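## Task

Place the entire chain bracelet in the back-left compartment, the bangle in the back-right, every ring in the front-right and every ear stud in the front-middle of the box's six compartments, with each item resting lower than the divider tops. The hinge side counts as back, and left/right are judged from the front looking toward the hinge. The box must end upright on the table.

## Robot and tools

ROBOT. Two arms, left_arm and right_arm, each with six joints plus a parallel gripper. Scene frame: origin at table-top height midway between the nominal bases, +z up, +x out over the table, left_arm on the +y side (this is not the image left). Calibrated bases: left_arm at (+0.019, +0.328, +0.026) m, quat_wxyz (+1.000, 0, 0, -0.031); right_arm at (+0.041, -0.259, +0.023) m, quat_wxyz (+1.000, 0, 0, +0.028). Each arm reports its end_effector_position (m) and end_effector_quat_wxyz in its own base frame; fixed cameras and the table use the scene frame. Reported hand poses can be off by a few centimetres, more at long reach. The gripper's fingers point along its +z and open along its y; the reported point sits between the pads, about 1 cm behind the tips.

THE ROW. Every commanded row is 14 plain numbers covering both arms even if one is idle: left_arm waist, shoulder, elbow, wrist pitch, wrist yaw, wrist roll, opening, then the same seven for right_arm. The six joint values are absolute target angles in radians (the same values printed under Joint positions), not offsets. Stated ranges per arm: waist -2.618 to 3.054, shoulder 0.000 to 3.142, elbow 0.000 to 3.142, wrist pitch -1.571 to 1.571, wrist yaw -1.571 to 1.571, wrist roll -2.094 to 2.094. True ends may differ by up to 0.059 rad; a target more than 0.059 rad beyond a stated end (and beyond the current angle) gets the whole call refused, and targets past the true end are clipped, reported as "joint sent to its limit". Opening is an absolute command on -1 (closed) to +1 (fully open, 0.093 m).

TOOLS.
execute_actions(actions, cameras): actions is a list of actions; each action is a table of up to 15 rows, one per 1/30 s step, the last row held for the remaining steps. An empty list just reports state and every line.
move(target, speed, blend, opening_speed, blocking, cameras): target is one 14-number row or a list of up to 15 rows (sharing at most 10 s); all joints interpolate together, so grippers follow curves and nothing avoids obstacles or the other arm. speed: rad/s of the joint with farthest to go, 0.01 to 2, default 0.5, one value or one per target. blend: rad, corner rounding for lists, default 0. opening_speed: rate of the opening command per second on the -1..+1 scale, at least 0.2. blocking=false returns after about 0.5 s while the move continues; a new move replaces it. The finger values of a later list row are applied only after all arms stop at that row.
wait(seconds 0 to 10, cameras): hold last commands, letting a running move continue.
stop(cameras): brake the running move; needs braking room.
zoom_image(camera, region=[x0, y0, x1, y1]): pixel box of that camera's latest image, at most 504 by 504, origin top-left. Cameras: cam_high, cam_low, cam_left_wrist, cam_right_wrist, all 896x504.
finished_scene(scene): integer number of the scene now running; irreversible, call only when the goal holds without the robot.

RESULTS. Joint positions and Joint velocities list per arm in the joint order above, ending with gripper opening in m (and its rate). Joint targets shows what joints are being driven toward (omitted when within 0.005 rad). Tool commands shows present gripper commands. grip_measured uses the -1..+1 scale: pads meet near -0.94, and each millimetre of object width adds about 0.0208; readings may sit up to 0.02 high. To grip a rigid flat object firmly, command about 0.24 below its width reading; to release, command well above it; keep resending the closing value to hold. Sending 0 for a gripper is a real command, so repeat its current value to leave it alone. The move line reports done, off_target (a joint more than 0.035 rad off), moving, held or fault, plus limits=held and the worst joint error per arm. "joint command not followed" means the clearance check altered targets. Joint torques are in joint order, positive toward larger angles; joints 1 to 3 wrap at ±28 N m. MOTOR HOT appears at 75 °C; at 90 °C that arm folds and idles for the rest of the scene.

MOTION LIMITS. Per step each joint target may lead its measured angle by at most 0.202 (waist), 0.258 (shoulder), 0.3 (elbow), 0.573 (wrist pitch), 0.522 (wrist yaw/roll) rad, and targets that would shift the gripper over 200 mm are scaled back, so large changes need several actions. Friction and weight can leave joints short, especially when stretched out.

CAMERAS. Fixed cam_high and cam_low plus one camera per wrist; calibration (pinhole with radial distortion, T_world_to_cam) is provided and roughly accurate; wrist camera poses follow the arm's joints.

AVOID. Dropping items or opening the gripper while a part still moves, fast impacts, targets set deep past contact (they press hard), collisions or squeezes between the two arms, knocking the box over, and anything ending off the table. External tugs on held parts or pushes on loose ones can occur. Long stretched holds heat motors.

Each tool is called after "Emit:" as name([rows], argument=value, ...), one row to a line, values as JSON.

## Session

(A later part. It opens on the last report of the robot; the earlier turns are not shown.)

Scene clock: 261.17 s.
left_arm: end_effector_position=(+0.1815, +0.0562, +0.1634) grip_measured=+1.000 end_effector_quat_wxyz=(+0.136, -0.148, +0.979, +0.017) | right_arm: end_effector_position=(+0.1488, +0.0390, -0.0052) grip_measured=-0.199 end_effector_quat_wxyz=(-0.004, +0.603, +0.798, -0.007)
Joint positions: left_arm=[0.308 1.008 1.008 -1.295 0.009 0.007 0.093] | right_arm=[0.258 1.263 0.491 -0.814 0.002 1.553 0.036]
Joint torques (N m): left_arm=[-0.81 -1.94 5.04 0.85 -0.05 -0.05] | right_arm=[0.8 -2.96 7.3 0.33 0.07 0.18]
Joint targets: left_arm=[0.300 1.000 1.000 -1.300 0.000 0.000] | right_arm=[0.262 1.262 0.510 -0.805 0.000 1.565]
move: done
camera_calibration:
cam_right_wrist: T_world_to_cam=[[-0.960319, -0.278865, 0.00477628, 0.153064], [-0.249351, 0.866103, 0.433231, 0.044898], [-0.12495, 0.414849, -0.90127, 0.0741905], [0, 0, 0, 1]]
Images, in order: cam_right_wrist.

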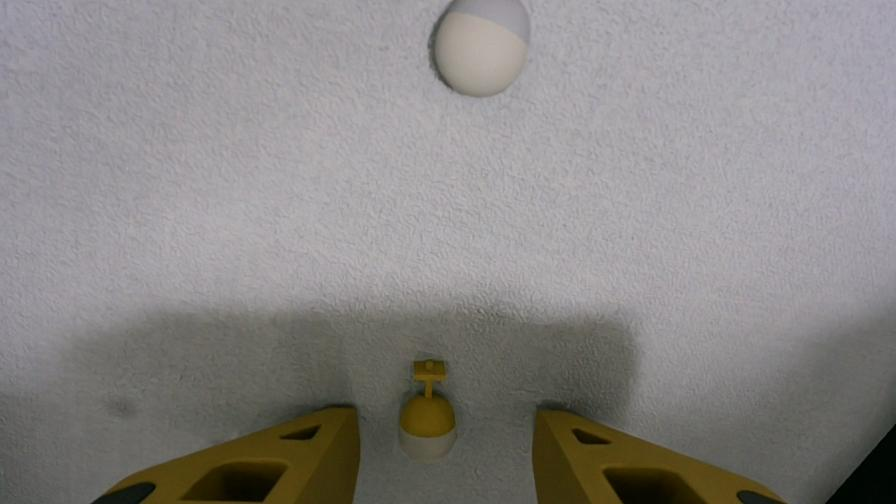

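Emit:
move(target=[0.3,1.0,1.0,-1.3,0,0,1,0.262,1.262,0.51,-0.805,0,1.565,-0.96], opening_speed=0.5, cameras=["cam_right_wrist"])

Scene clock: 268.87 s.
left_arm: end_effector_position=(+0.1815, +0.0562, +0.1634) grip_measured=+1.000 end_effector_quat_wxyz=(+0.136, -0.148, +0.979, +0.017) | right_arm: end_effector_position=(+0.1491, +0.0390, -0.0050) grip_measured=-0.875 end_effector_quat_wxyz=(-0.004, +0.603, +0.798, -0.006)
Joint positions: left_arm=[0.308 1.008 1.008 -1.295 0.009 0.007 0.093] | right_arm=[0.258 1.263 0.492 -0.814 0.002 1.553 0.003]
Joint torques (N m): left_arm=[-0.8 -1.94 5.03 0.85 -0.04 -0.05] | right_arm=[0.83 -2.96 7.2 0.34 0.07 0.18]
Joint targets: left_arm=[0.300 1.000 1.000 -1.300 0.000 0.000] | right_arm=[0.262 1.262 0.510 -0.805 0.000 1.565]
move: done
camera_calibration:
cam_right_wrist: T_world_to_cam=[[-0.960322, -0.278865, 0.00401356, 0.153342], [-0.24967, 0.866019, 0.433216, 0.0448837], [-0.124285, 0.415025, -0.901281, 0.0742358], [0, 0, 0, 1]]
Images, in order: cam_right_wrist.

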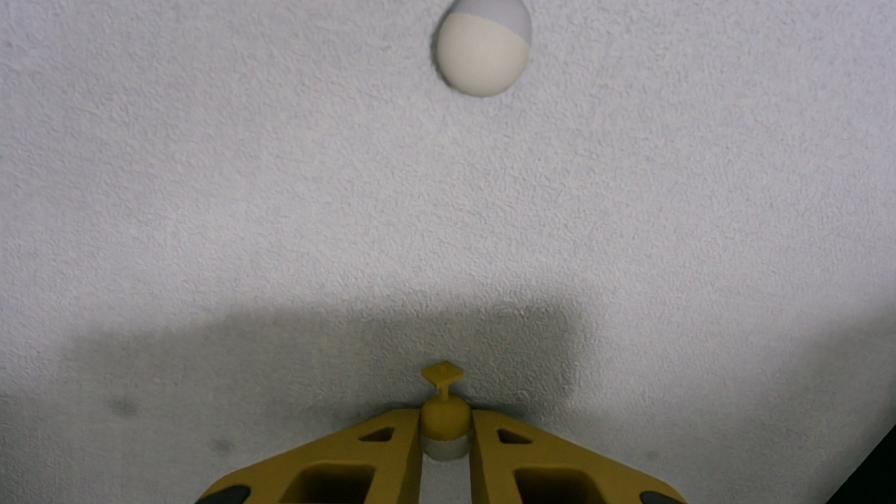

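Emit:
move([
  [0.3,1.0,1.0,-1.3,0,0,1,0.262,1.112,0.801,-1.26,0,1.56,-0.96],
  [0.3,1.0,1.0,-1.3,0,0,1,0.13,1.707,1.456,-1.32,0,1.54,-0.96],
], speed=0.7, blend=[0.1,0])

Scene clock: 294.60 s.
left_arm: end_effector_position=(+0.1815, +0.0562, +0.1634) grip_measured=+1.000 end_effector_quat_wxyz=(+0.136, -0.148, +0.979, +0.017) | right_arm: end_effector_position=(+0.3037, +0.0408, +0.1269) grip_measured=-0.892 end_effector_quat_wxyz=(+0.002, +0.651, +0.759, +0.001)
Joint positions: left_arm=[0.308 1.008 1.008 -1.295 0.009 0.007 0.093] | right_arm=[0.135 1.698 1.433 -1.303 0.002 1.552 0.002]
Joint torques (N m): left_arm=[-0.81 -1.95 5.04 0.85 -0.04 -0.05] | right_arm=[0.05 -7.38 8.51 0.11 0.07 -0.07]
Joint targets: left_arm=[0.300 1.000 1.000 -1.300 0.000 0.000] | right_arm=[0.130 1.707 1.456 -1.320 0.000 1.540]
move: done
camera_calibration:
cam_left_wrist: T_world_to_cam=[[0.305872, -0.952033, 0.00873093, -0.00341889], [-0.945294, -0.302589, 0.121896, 0.210726], [-0.113407, -0.045538, -0.992504, 0.266109], [0, 0, 0, 1]]
cam_right_wrist: T_world_to_cam=[[-0.987167, -0.159087, -0.0139084, 0.307368], [-0.149371, 0.889038, 0.432781, -0.00654036], [-0.0564849, 0.429305, -0.901392, 0.19046], [0, 0, 0, 1]]

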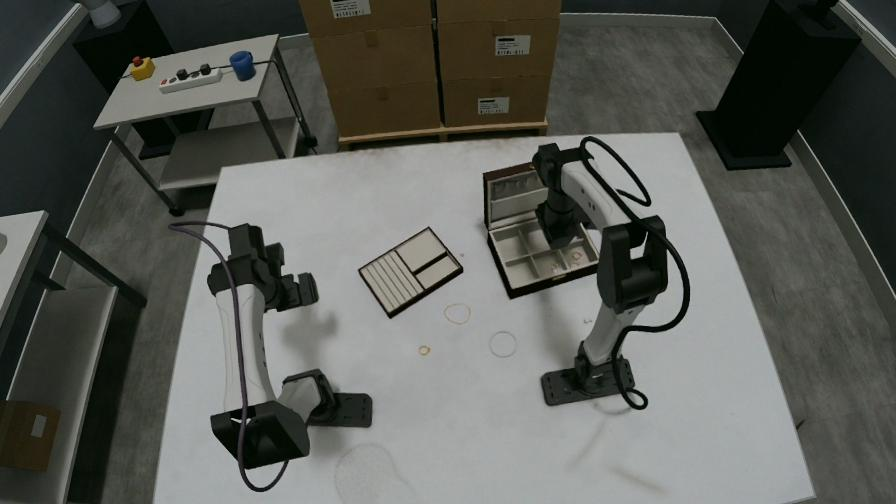

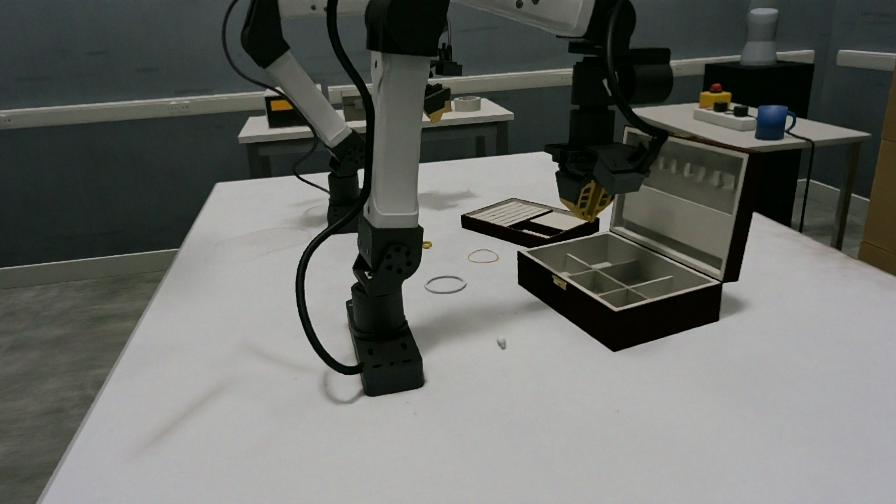

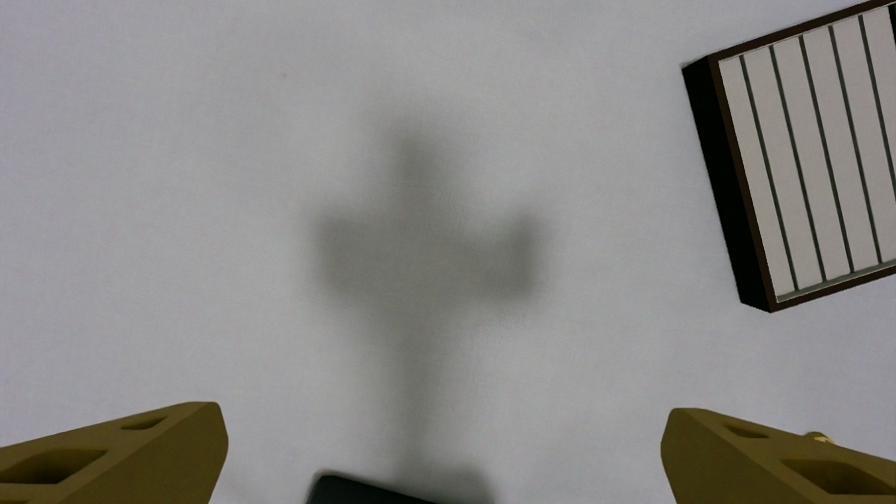

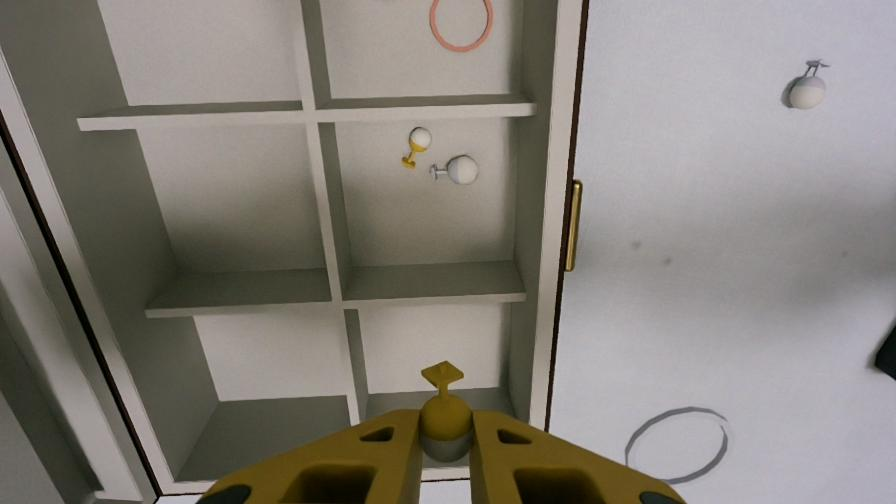

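Emit:
move([
  [0.3,1.0,1.0,-1.3,0,0,1,0.152,1.777,1.265,-1.06,0,1.56,-0.96],
  [0.3,1.0,1.0,-1.3,0,0,1,0.152,1.855,1.135,-0.85,0,1.56,-0.96],
], speed=0.4, blend=[0.05,0], cameras=["cam_low","cam_right_wrist"])

Scene clock: 320.70 s.
left_arm: end_effector_position=(+0.1815, +0.0562, +0.1634) grip_measured=+1.000 end_effector_quat_wxyz=(+0.136, -0.148, +0.979, +0.017) | right_arm: end_effector_position=(+0.3135, +0.0458, +0.0122) grip_measured=-0.892 end_effector_quat_wxyz=(+0.000, +0.646, +0.763, -0.001)
Joint positions: left_arm=[0.308 1.008 1.008 -1.295 0.009 0.007 0.093] | right_arm=[0.146 1.845 1.14 -0.867 0.002 1.552 0.002]
Joint torques (N m): left_arm=[-0.81 -1.95 5.03 0.85 -0.04 -0.05] | right_arm=[0.99 -8.13 5.19 0.44 0.07 0.13]
Joint targets: left_arm=[0.300 1.000 1.000 -1.300 0.000 0.000] | right_arm=[0.152 1.855 1.135 -0.850 0.000 1.560]
move: done
camera_calibration:
cam_right_wrist: T_world_to_cam=[[-0.985269, -0.170758, -0.00933175, 0.316098], [-0.157913, 0.887499, 0.432908, 0.0428882], [-0.0656405, 0.428005, -0.90139, 0.0883886], [0, 0, 0, 1]]
Images, in order: cam_low, cam_right_wrist.

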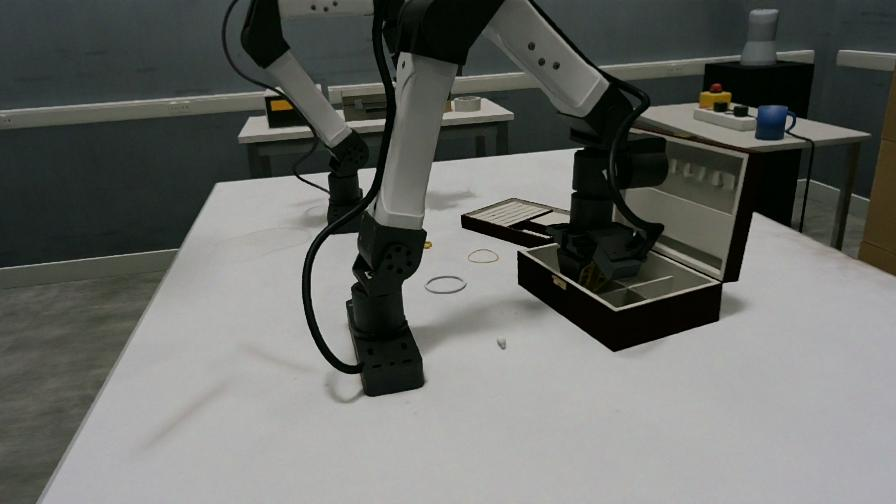

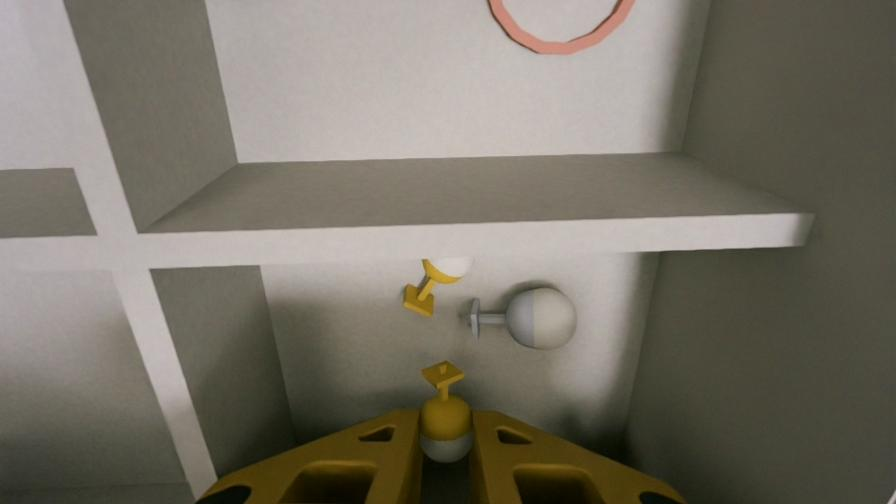

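Emit:
move(target=[0.3,1.0,1.0,-1.3,0,0,1,0.152,1.862,1.108,-0.82,0,1.56,-0.96], speed=0.2, cameras=["cam_right_wrist"])

Scene clock: 327.20 s.
left_arm: end_effector_position=(+0.1815, +0.0562, +0.1634) grip_measured=+1.000 end_effector_quat_wxyz=(+0.136, -0.148, +0.979, +0.017) | right_arm: end_effector_position=(+0.3118, +0.0455, +0.0066) grip_measured=-0.892 end_effector_quat_wxyz=(+0.002, +0.646, +0.763, +0.001)
Joint positions: left_arm=[0.308 1.008 1.008 -1.295 0.009 0.007 0.093] | right_arm=[0.146 1.845 1.116 -0.837 0.002 1.552 0.002]
Joint torques (N m): left_arm=[-0.81 -1.95 5.03 0.85 -0.05 -0.05] | right_arm=[0.99 -7.43 4.93 0.47 0.07 0.13]
Joint targets: left_arm=[0.300 1.000 1.000 -1.300 0.000 0.000] | right_arm=[0.152 1.862 1.108 -0.820 0.000 1.560]
move: done
camera_calibration:
cam_right_wrist: T_world_to_cam=[[-0.985211, -0.170749, -0.014289, 0.314391], [-0.160037, 0.887186, 0.432769, 0.0459248], [-0.061218, 0.428655, -0.901392, 0.0819691], [0, 0, 0, 1]]
Images, in order: cam_right_wrist.

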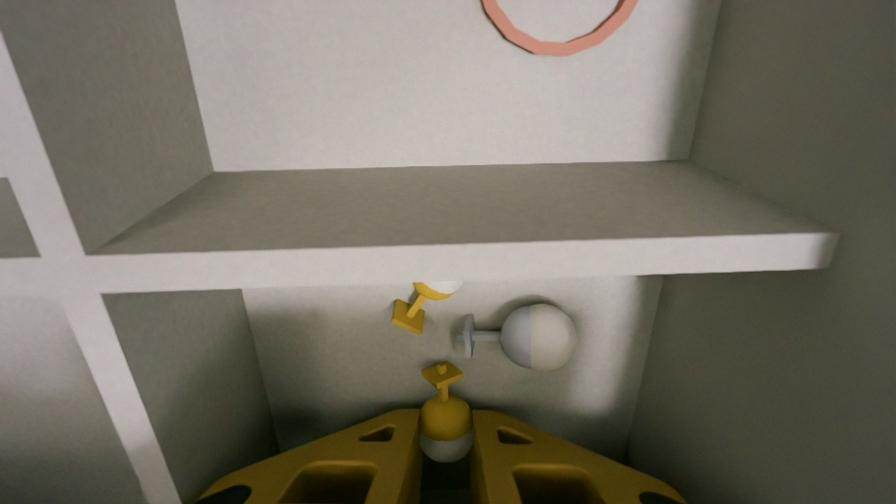

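Emit:
move(target=[0.3,1.0,1.0,-1.3,0,0,1,0.152,1.871,1.082,-0.785,0,1.56,-0.96], speed=0.2, cameras=["cam_right_wrist"])

Scene clock: 336.53 s.
left_arm: end_effector_position=(+0.1815, +0.0562, +0.1634) grip_measured=+1.000 end_effector_quat_wxyz=(+0.136, -0.148, +0.979, +0.017) | right_arm: end_effector_position=(+0.3113, +0.0455, +0.0039) grip_measured=-0.893 end_effector_quat_wxyz=(+0.002, +0.646, +0.763, +0.001)
Joint positions: left_arm=[0.308 1.008 1.008 -1.295 0.009 0.007 0.093] | right_arm=[0.146 1.848 1.106 -0.825 0.002 1.552 0.002]
Joint torques (N m): left_arm=[-0.81 -1.95 5.03 0.85 -0.04 -0.05] | right_arm=[1.01 -6.78 3.28 0.7 0.07 0.13]
Joint targets: left_arm=[0.300 1.000 1.000 -1.300 0.000 0.000] | right_arm=[0.152 1.871 1.082 -0.785 0.000 1.560]
move: off_target (right_arm); right_arm: the wrist pitch is farthest, 0.040 rad from its target
camera_calibration:
cam_right_wrist: T_world_to_cam=[[-0.985194, -0.170747, -0.0154329, 0.313838], [-0.160527, 0.887114, 0.432735, 0.0472356], [-0.0601974, 0.428806, -0.901389, 0.079209], [0, 0, 0, 1]]
Images, in order: cam_right_wrist.

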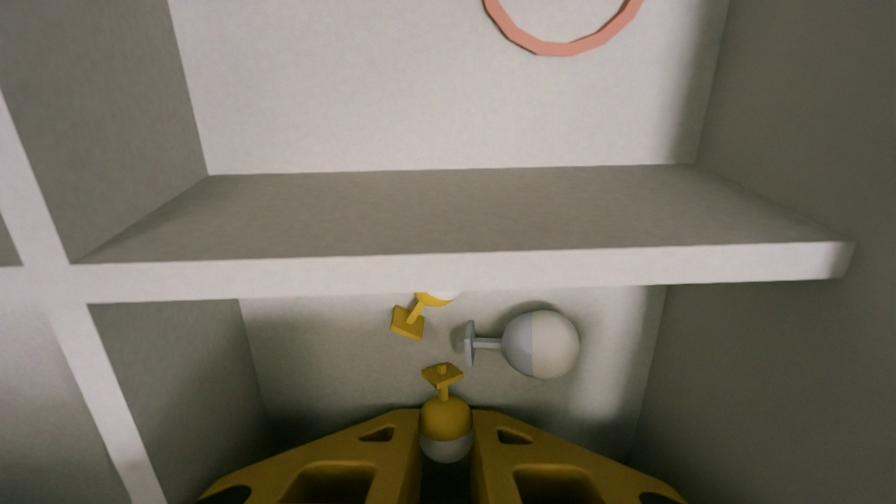

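Emit:
move(target=[0.3,1.0,1.0,-1.3,0,0,1,0.152,1.86,1.105,-0.81,0,1.56,-0.45], speed=0.2, opening_speed=0.5, cameras=["cam_right_wrist"])

Scene clock: 344.13 s.
left_arm: end_effector_position=(+0.1815, +0.0562, +0.1634) grip_measured=+1.000 end_effector_quat_wxyz=(+0.136, -0.148, +0.979, +0.017) | right_arm: end_effector_position=(+0.3074, +0.0449, +0.0039) grip_measured=-0.456 end_effector_quat_wxyz=(-0.003, +0.646, +0.763, -0.005)
Joint positions: left_arm=[0.308 1.008 1.008 -1.295 0.009 0.007 0.093] | right_arm=[0.146 1.848 1.106 -0.841 0.002 1.552 0.023]
Joint torques (N m): left_arm=[-0.8 -1.94 5.03 0.85 -0.04 -0.05] | right_arm=[1.03 -7.79 5.42 0.57 0.07 0.14]
Joint targets: left_arm=[0.300 1.000 1.000 -1.300 0.000 0.000] | right_arm=[0.152 1.860 1.105 -0.810 0.000 1.560]
move: done
camera_calibration:
cam_right_wrist: T_world_to_cam=[[-0.985311, -0.170764, 0.000964601, 0.309837], [-0.153501, 0.888148, 0.433164, 0.0449044], [-0.0748255, 0.426653, -0.901315, 0.0838242], [0, 0, 0, 1]]
Images, in order: cam_right_wrist.

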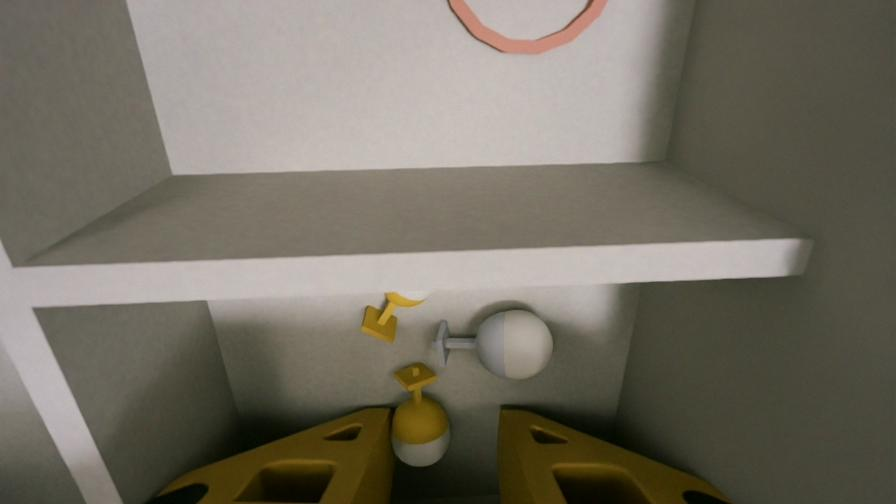

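Emit:
move([
  [0.3,1.0,1.0,-1.3,0,0,1,0.152,1.775,1.265,-1.07,0,1.56,-0.45],
  [0.3,1.0,1.0,-1.3,0,0,1,0.13,1.707,1.456,-1.32,0,1.54,-0.45],
  [0.3,1.0,1.0,-1.3,0,0,1,-0.167,1.22,0.622,-0.957,0,1.56,0],
], speed=[0.3,0.7,0.8], blend=[0.05,0.08,0])

Scene clock: 363.00 s.
left_arm: end_effector_position=(+0.1815, +0.0562, +0.1634) grip_measured=+1.000 end_effector_quat_wxyz=(+0.136, -0.148, +0.979, +0.017) | right_arm: end_effector_position=(+0.1638, -0.0271, +0.0299) grip_measured=-0.002 end_effector_quat_wxyz=(-0.003, +0.756, +0.655, -0.004)
Joint positions: left_arm=[0.308 1.008 1.008 -1.295 0.009 0.007 0.093] | right_arm=[-0.162 1.234 0.627 -0.973 0.002 1.552 0.045]
Joint torques (N m): left_arm=[-0.81 -1.95 5.03 0.85 -0.04 -0.05] | right_arm=[0.06 -4.33 5.42 0.42 0.07 0.13]
Joint targets: left_arm=[0.300 1.000 1.000 -1.300 0.000 0.000] | right_arm=[-0.167 1.220 0.622 -0.957 0.000 1.560]
move: done
camera_calibration:
cam_left_wrist: T_world_to_cam=[[0.305872, -0.952033, 0.00873093, -0.00341889], [-0.945294, -0.302589, 0.121896, 0.210726], [-0.113407, -0.045538, -0.992504, 0.266109], [0, 0, 0, 1]]
cam_right_wrist: T_world_to_cam=[[-0.99068, 0.136202, -0.00132351, 0.165305], [0.122197, 0.893019, 0.433111, 0.0305475], [0.0601726, 0.428913, -0.90134, 0.105181], [0, 0, 0, 1]]

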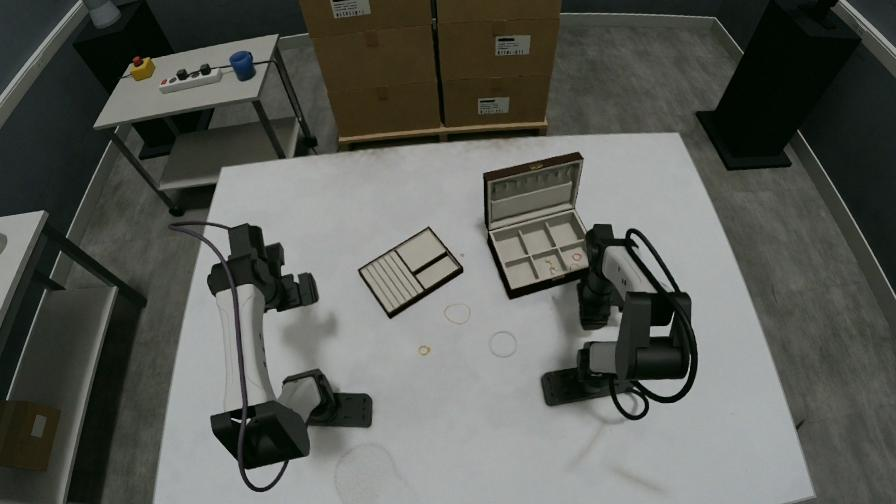

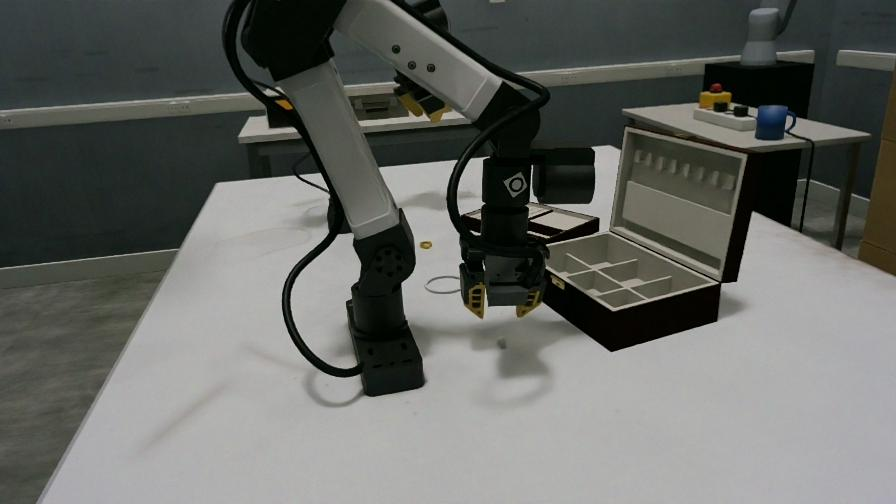

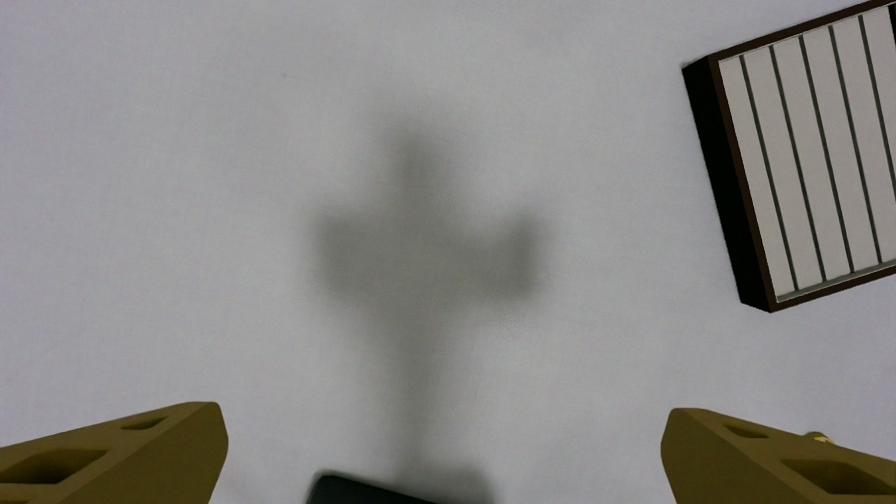

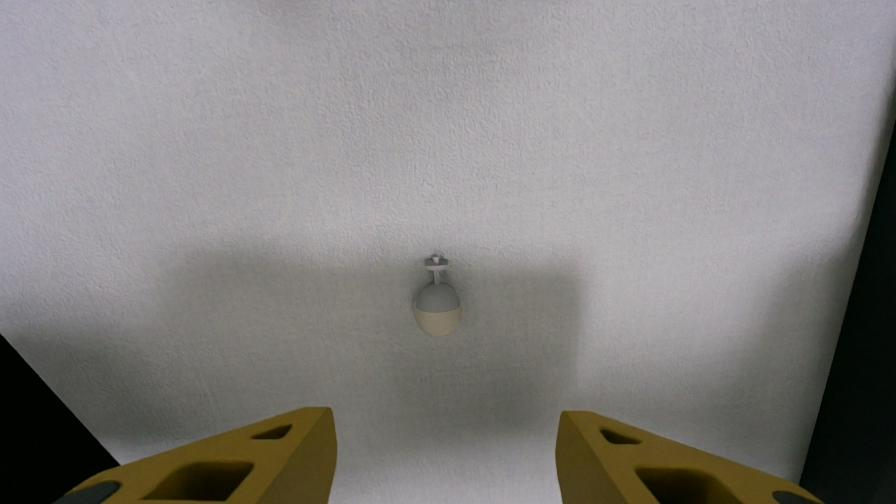

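Emit:
move([
  [0.3,1.0,1.0,-1.3,0,0,1,-0.193,1.302,0.532,-0.775,0,1.55,-0.1],
  [0.3,1.0,1.0,-1.3,0,0,1,-0.193,1.302,0.532,-0.775,0,1.55,-0.96],
], speed=0.4, opening_speed=0.6, cameras=["cam_low","cam_right_wrist"])

Scene clock: 383.40 s.
left_arm: end_effector_position=(+0.1815, +0.0562, +0.1634) grip_measured=+1.000 end_effector_quat_wxyz=(+0.136, -0.148, +0.979, +0.017) | right_arm: end_effector_position=(+0.1713, -0.0307, +0.0010) grip_measured=-0.954 end_effector_quat_wxyz=(+0.007, +0.764, +0.645, +0.012)
Joint positions: left_arm=[0.308 1.008 1.008 -1.295 0.009 0.007 0.093] | right_arm=[-0.187 1.294 0.539 -0.789 -0.01 1.552 0]
Joint torques (N m): left_arm=[-0.81 -1.95 5.04 0.85 -0.04 -0.05] | right_arm=[-0.05 -2.51 4.94 0.48 0.17 0.03]
Joint targets: left_arm=[0.300 1.000 1.000 -1.300 0.000 0.000] | right_arm=[-0.193 1.302 0.532 -0.775 0.000 1.550]
move: done
camera_calibration:
cam_right_wrist: T_world_to_cam=[[-0.986276, 0.160711, -0.037844, 0.173184], [0.127648, 0.887591, 0.442593, 0.0442238], [0.10472, 0.431688, -0.895924, 0.0726885], [0, 0, 0, 1]]
Images, in order: cam_low, cam_right_wrist.

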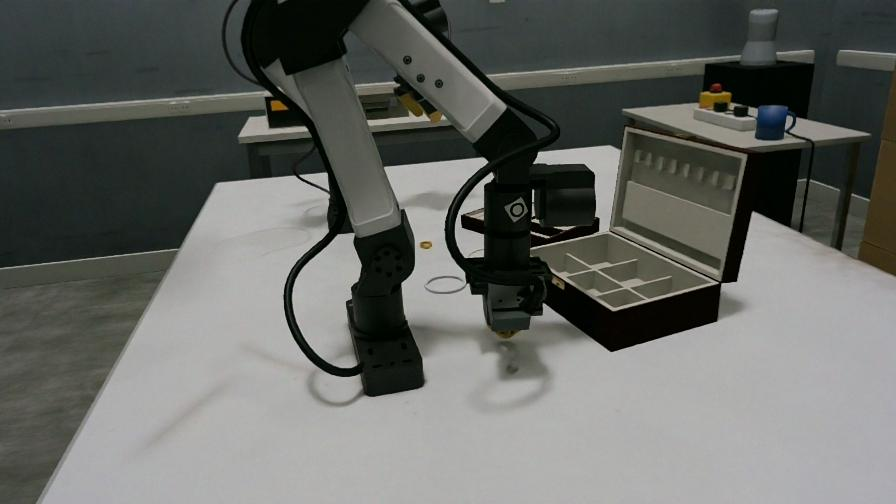

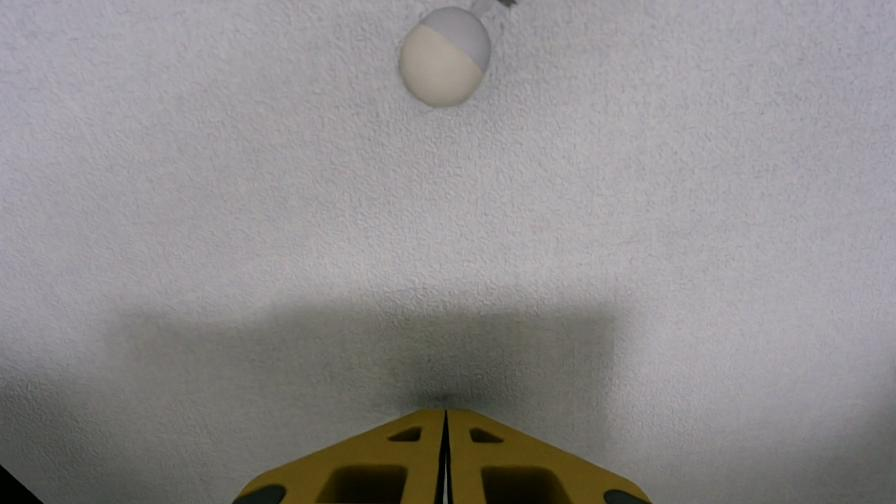

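Emit:
move([
  [0.3,1.0,1.0,-1.3,0,0,1,-0.193,1.22,0.622,-0.957,0,1.56,-0.5],
  [0.3,1.0,1.0,-1.3,0,0,1,-0.538,1.32,0.692,-0.922,0,1.655,-0.1],
], speed=0.5, blend=[0.05,0], cameras=["cam_low","cam_right_wrist"])

Scene clock: 407.87 s.
left_arm: end_effector_position=(+0.1815, +0.0562, +0.1634) grip_measured=+1.000 end_effector_quat_wxyz=(+0.136, -0.148, +0.979, +0.017) | right_arm: end_effector_position=(+0.1613, -0.0943, +0.0284) grip_measured=-0.102 end_effector_quat_wxyz=(+0.003, +0.886, +0.464, +0.004)
Joint positions: left_arm=[0.308 1.008 1.008 -1.295 0.009 0.007 0.093] | right_arm=[-0.533 1.311 0.672 -0.923 -0.005 1.643 0.04]
Joint torques (N m): left_arm=[-0.81 -1.95 5.01 0.85 -0.04 -0.05] | right_arm=[0.05 -2.91 7.76 0.3 0.13 0.18]
Joint targets: left_arm=[0.300 1.000 1.000 -1.300 0.000 0.000] | right_arm=[-0.538 1.320 0.692 -0.922 0.000 1.655]
move: done
camera_calibration:
cam_right_wrist: T_world_to_cam=[[-0.826153, 0.563125, -0.0189846, 0.186155], [0.49909, 0.747014, 0.439181, 0.0167334], [0.261496, 0.353356, -0.898198, 0.093075], [0, 0, 0, 1]]
Images, in order: cam_low, cam_right_wrist.

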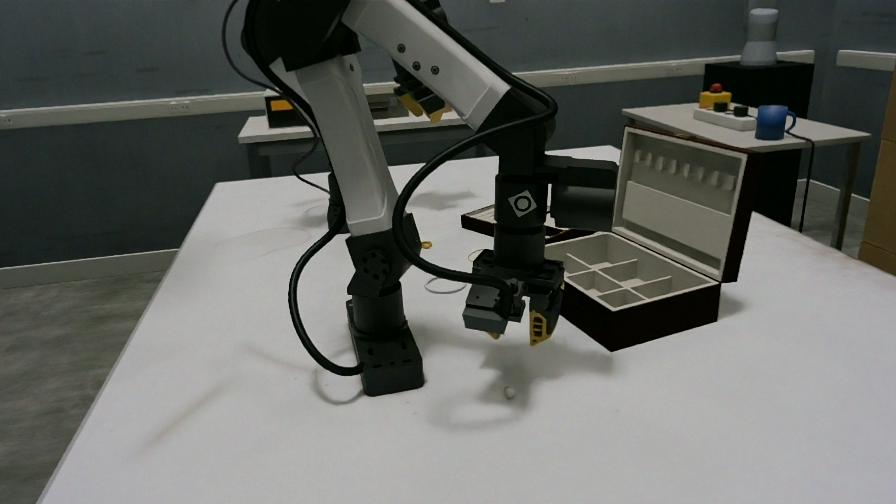

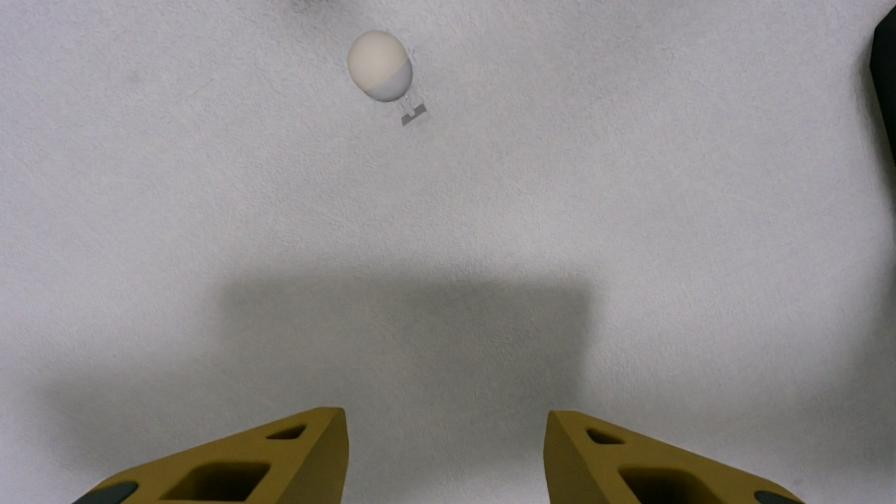

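Emit:
execute_actions(actions=[], cameras=["cam_low","cam_right_wrist"])

Scene clock: 441.60 s.
left_arm: end_effector_position=(+0.1815, +0.0562, +0.1634) grip_measured=+1.000 end_effector_quat_wxyz=(+0.136, -0.148, +0.979, +0.017) | right_arm: end_effector_position=(+0.1613, -0.0943, +0.0284) grip_measured=-0.102 end_effector_quat_wxyz=(+0.003, +0.886, +0.464, +0.004)
Joint positions: left_arm=[0.308 1.008 1.008 -1.295 0.009 0.007 0.093] | right_arm=[-0.533 1.311 0.672 -0.923 -0.005 1.643 0.04]
Joint velocities: within noise
Joint torques (N m): left_arm=[-0.8 -1.95 5.03 0.85 -0.05 -0.05] | right_arm=[0.06 -2.89 7.76 0.31 0.12 0.18]
Motor temperatures (°C): left_arm=[27 33 35 34 26 27 27] | right_arm=[30 37 40 30 27 25 27]
Heat: left arm: 35 °C; right arm: 40 °C.
Joint targets: left_arm=[0.300 1.000 1.000 -1.300 0.000 0.000] | right_arm=[-0.538 1.320 0.692 -0.922 0.000 1.655]
Tool commands: left_gripper/opening=+1.0 right_gripper/opening=-0.1
camera_calibration:
cam_right_wrist: T_world_to_cam=[[-0.825939, 0.563441, -0.0189827, 0.18615], [0.499375, 0.746822, 0.439184, 0.0166693], [0.261631, 0.353259, -0.898197, 0.0930441], [0, 0, 0, 1]] pos_world=[0.121081, -0.150202, 0.0797847]
Images, in order (width x height): cam_low 896x504, cam_right_wrist 896x504.

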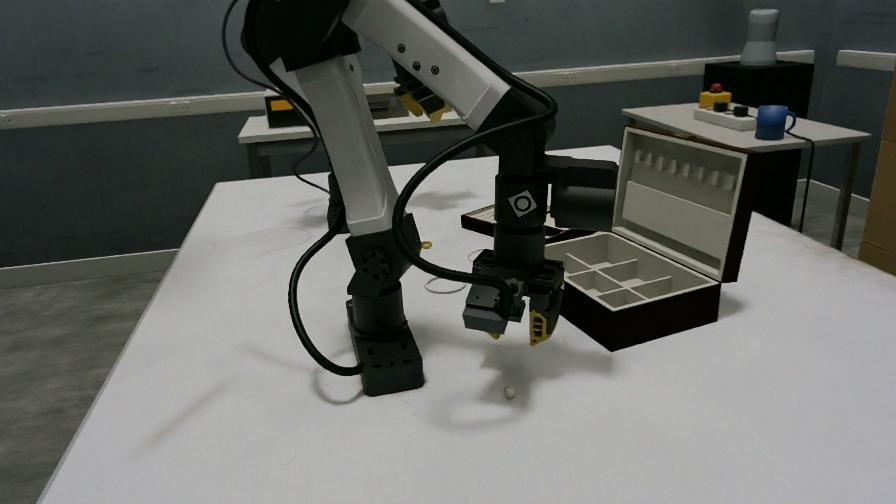

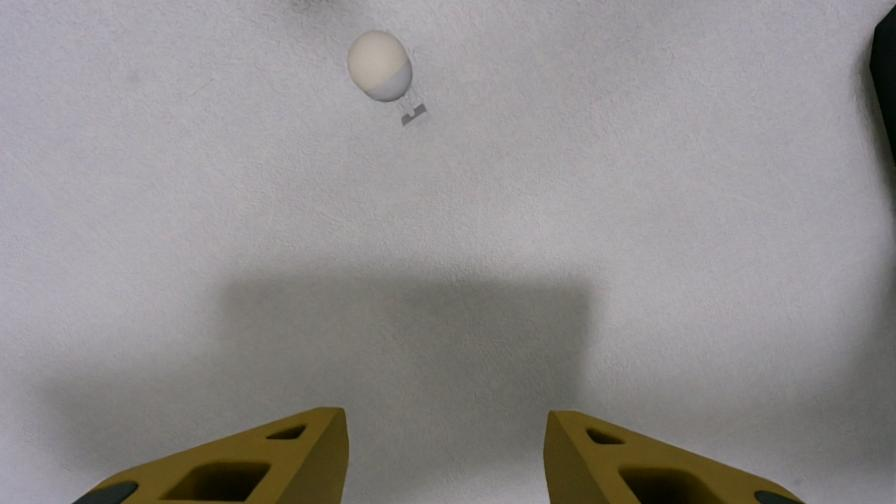

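Emit:
move(target=[0.3,1.0,1.0,-1.3,0,0,1,-0.854,1.406,0.762,-0.915,0,0.717,-0.1], speed=0.6, cameras=["cam_right_wrist"])

Scene clock: 456.43 s.
left_arm: end_effector_position=(+0.1815, +0.0562, +0.1634) grip_measured=+1.000 end_effector_quat_wxyz=(+0.136, -0.148, +0.979, +0.017) | right_arm: end_effector_position=(+0.1350, -0.1523, +0.0297) grip_measured=-0.102 end_effector_quat_wxyz=(-0.003, +0.710, +0.704, +0.002)
Joint positions: left_arm=[0.308 1.008 1.008 -1.296 0.009 0.007 0.093] | right_arm=[-0.849 1.396 0.742 -0.923 -0.004 0.73 0.04]
Joint torques (N m): left_arm=[-0.81 -1.95 5.04 0.85 -0.04 -0.05] | right_arm=[0.05 -3.67 7.75 0.4 0.11 -0.06]
Joint targets: left_arm=[0.300 1.000 1.000 -1.300 0.000 0.000] | right_arm=[-0.854 1.406 0.762 -0.915 0.000 0.717]
move: done
camera_calibration:
cam_right_wrist: T_world_to_cam=[[-0.999955, 0.00207097, -0.00926541, 0.134838], [-0.00223105, 0.897332, 0.44135, 0.163168], [0.00922817, 0.441351, -0.897287, 0.169069], [0, 0, 0, 1]]
Images, in order: cam_right_wrist.

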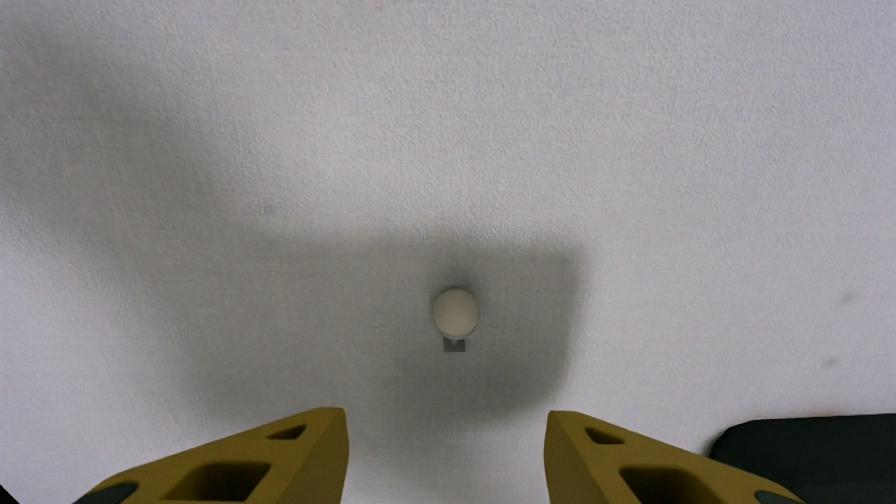

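Emit:
move(target=[0.3,1.0,1.0,-1.3,0,0,1,-0.874,1.481,0.662,-0.745,0,0.70,-0.1], speed=0.4, cameras=["cam_right_wrist"])

Scene clock: 465.23 s.
left_arm: end_effector_position=(+0.1815, +0.0562, +0.1634) grip_measured=+1.000 end_effector_quat_wxyz=(+0.136, -0.148, +0.979, +0.017) | right_arm: end_effector_position=(+0.1351, -0.1583, -0.0012) grip_measured=-0.102 end_effector_quat_wxyz=(+0.002, +0.711, +0.704, +0.002)
Joint positions: left_arm=[0.308 1.008 1.008 -1.296 0.009 0.007 0.093] | right_arm=[-0.868 1.473 0.668 -0.762 -0.004 0.713 0.04]
Joint torques (N m): left_arm=[-0.81 -1.94 5.04 0.85 -0.04 -0.05] | right_arm=[-0.03 -4.21 4.92 0.51 0.11 -0.06]
Joint targets: left_arm=[0.300 1.000 1.000 -1.300 0.000 0.000] | right_arm=[-0.874 1.481 0.662 -0.745 0.000 0.700]
move: done
camera_calibration:
cam_right_wrist: T_world_to_cam=[[-0.99987, 0.00312054, -0.0158314, 0.134824], [-0.0040695, 0.900641, 0.434545, 0.182979], [0.0156144, 0.434553, -0.900511, 0.142034], [0, 0, 0, 1]]
Images, in order: cam_right_wrist.

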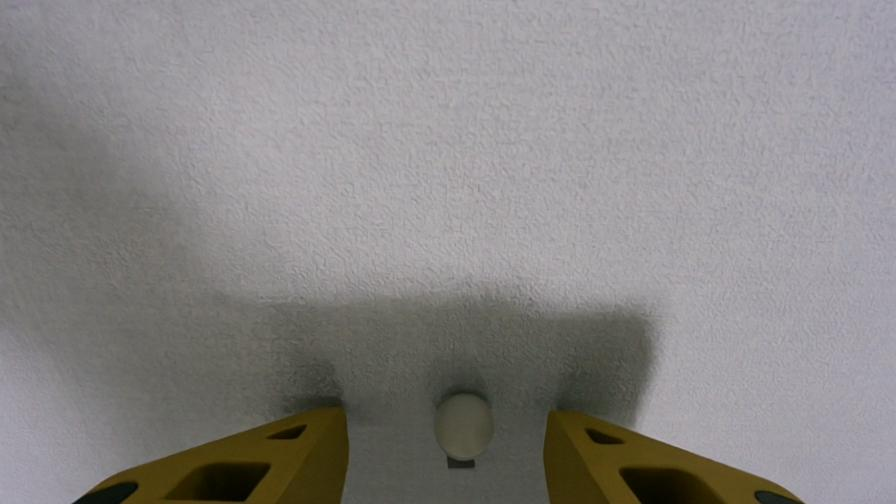

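Emit:
move([
  [0.3,1.0,1.0,-1.3,0,0,1,-0.88,1.515,0.673,-0.722,0,0.70,-0.1],
  [0.3,1.0,1.0,-1.3,0,0,1,-0.88,1.515,0.673,-0.722,0,0.70,-0.96],
], speed=0.2, opening_speed=0.5, cameras=["cam_right_wrist"])

Scene clock: 477.30 s.
left_arm: end_effector_position=(+0.1815, +0.0562, +0.1634) grip_measured=+1.000 end_effector_quat_wxyz=(+0.136, -0.148, +0.979, +0.017) | right_arm: end_effector_position=(+0.1414, -0.1618, -0.0055) grip_measured=-0.862 end_effector_quat_wxyz=(+0.011, +0.711, +0.703, +0.012)
Joint positions: left_arm=[0.308 1.008 1.008 -1.296 0.009 0.007 0.093] | right_arm=[-0.872 1.496 0.668 -0.723 -0.025 0.71 0.004]
Joint torques (N m): left_arm=[-0.81 -1.95 5.03 0.85 -0.05 -0.05] | right_arm=[-0.21 -3.37 5.93 0.39 0.3 -0.05]
Joint targets: left_arm=[0.300 1.000 1.000 -1.300 0.000 0.000] | right_arm=[-0.880 1.515 0.673 -0.722 0.000 0.700]
move: done
camera_calibration:
cam_right_wrist: T_world_to_cam=[[-0.999124, 0.00406561, -0.0416455, 0.141038], [-0.0144883, 0.90009, 0.435463, 0.189341], [0.0392551, 0.435685, -0.899243, 0.136396], [0, 0, 0, 1]]
Images, in order: cam_right_wrist.

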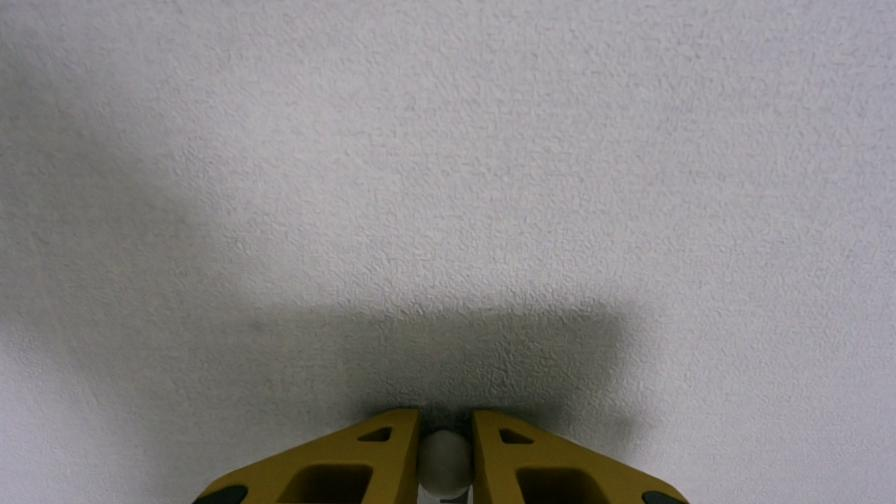

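Emit:
move([
  [0.3,1.0,1.0,-1.3,0,0,1,-0.874,1.334,0.944,-1.181,0,0.70,-0.96],
  [0.3,1.0,1.0,-1.3,0,0,1,0.138,1.789,1.485,-1.256,0,-0.02,-0.96],
], speed=0.7, blend=[0.05,0], cameras=["cam_high","cam_low","cam_right_wrist"])

Scene clock: 503.10 s.
left_arm: end_effector_position=(+0.1815, +0.0562, +0.1634) grip_measured=+1.000 end_effector_quat_wxyz=(+0.136, -0.148, +0.979, +0.017) | right_arm: end_effector_position=(+0.3267, +0.0473, +0.1112) grip_measured=-0.880 end_effector_quat_wxyz=(+0.009, -0.074, +0.997, +0.003)
Joint positions: left_arm=[0.308 1.008 1.008 -1.296 0.009 0.007 0.093] | right_arm=[0.142 1.777 1.463 -1.239 -0.005 -0.007 0.003]
Joint torques (N m): left_arm=[-0.8 -1.95 5.04 0.85 -0.04 -0.05] | right_arm=[0.18 -8.01 8.49 0.22 0.07 -0.04]
Joint targets: left_arm=[0.300 1.000 1.000 -1.300 0.000 0.000] | right_arm=[0.138 1.789 1.485 -1.256 0.000 -0.020]
move: done
camera_calibration:
cam_right_wrist: T_world_to_cam=[[0.154561, -0.987876, -0.0145854, -0.00284308], [-0.896803, -0.146476, 0.417479, 0.29278], [-0.414554, -0.0514459, -0.90857, 0.315327], [0, 0, 0, 1]]
Images, in order: cam_high, cam_low, cam_right_wrist.

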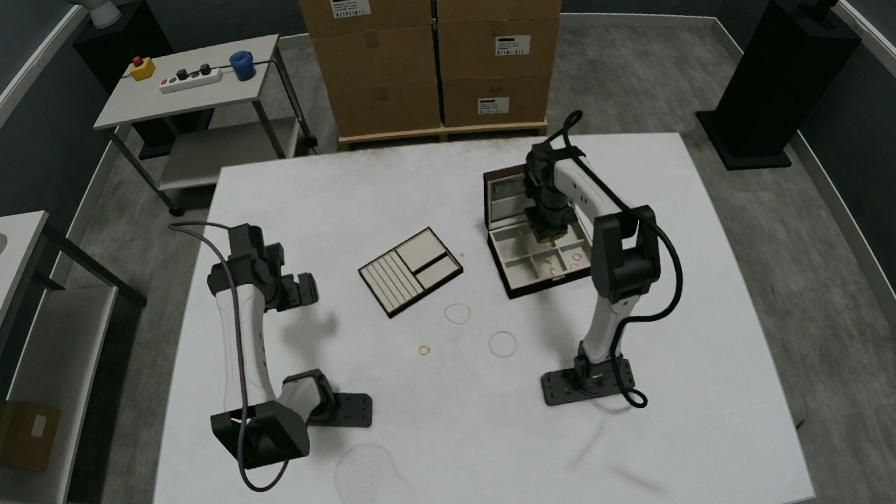

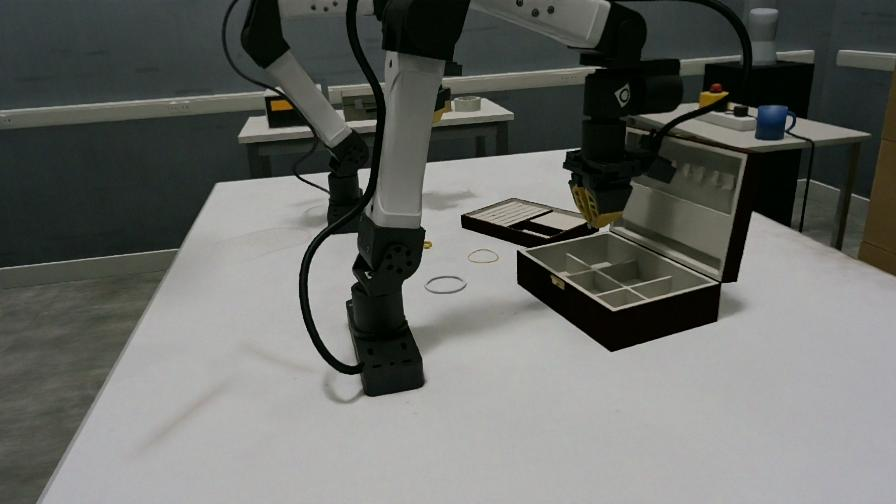

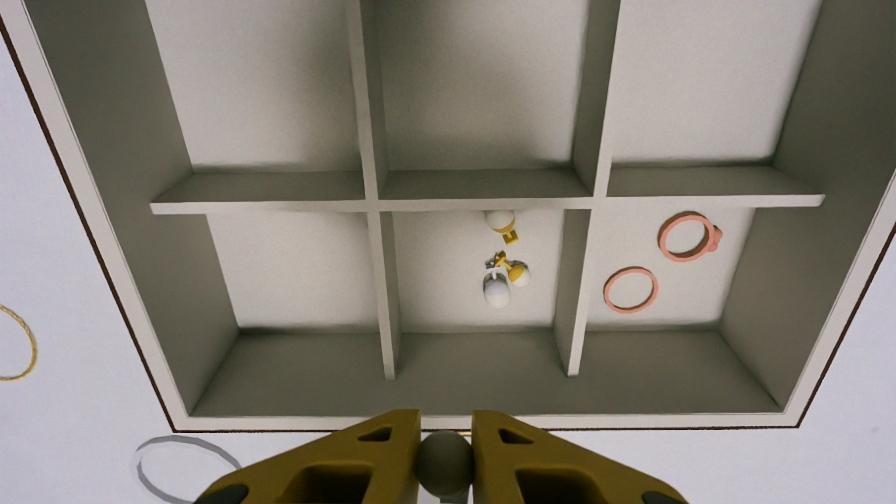

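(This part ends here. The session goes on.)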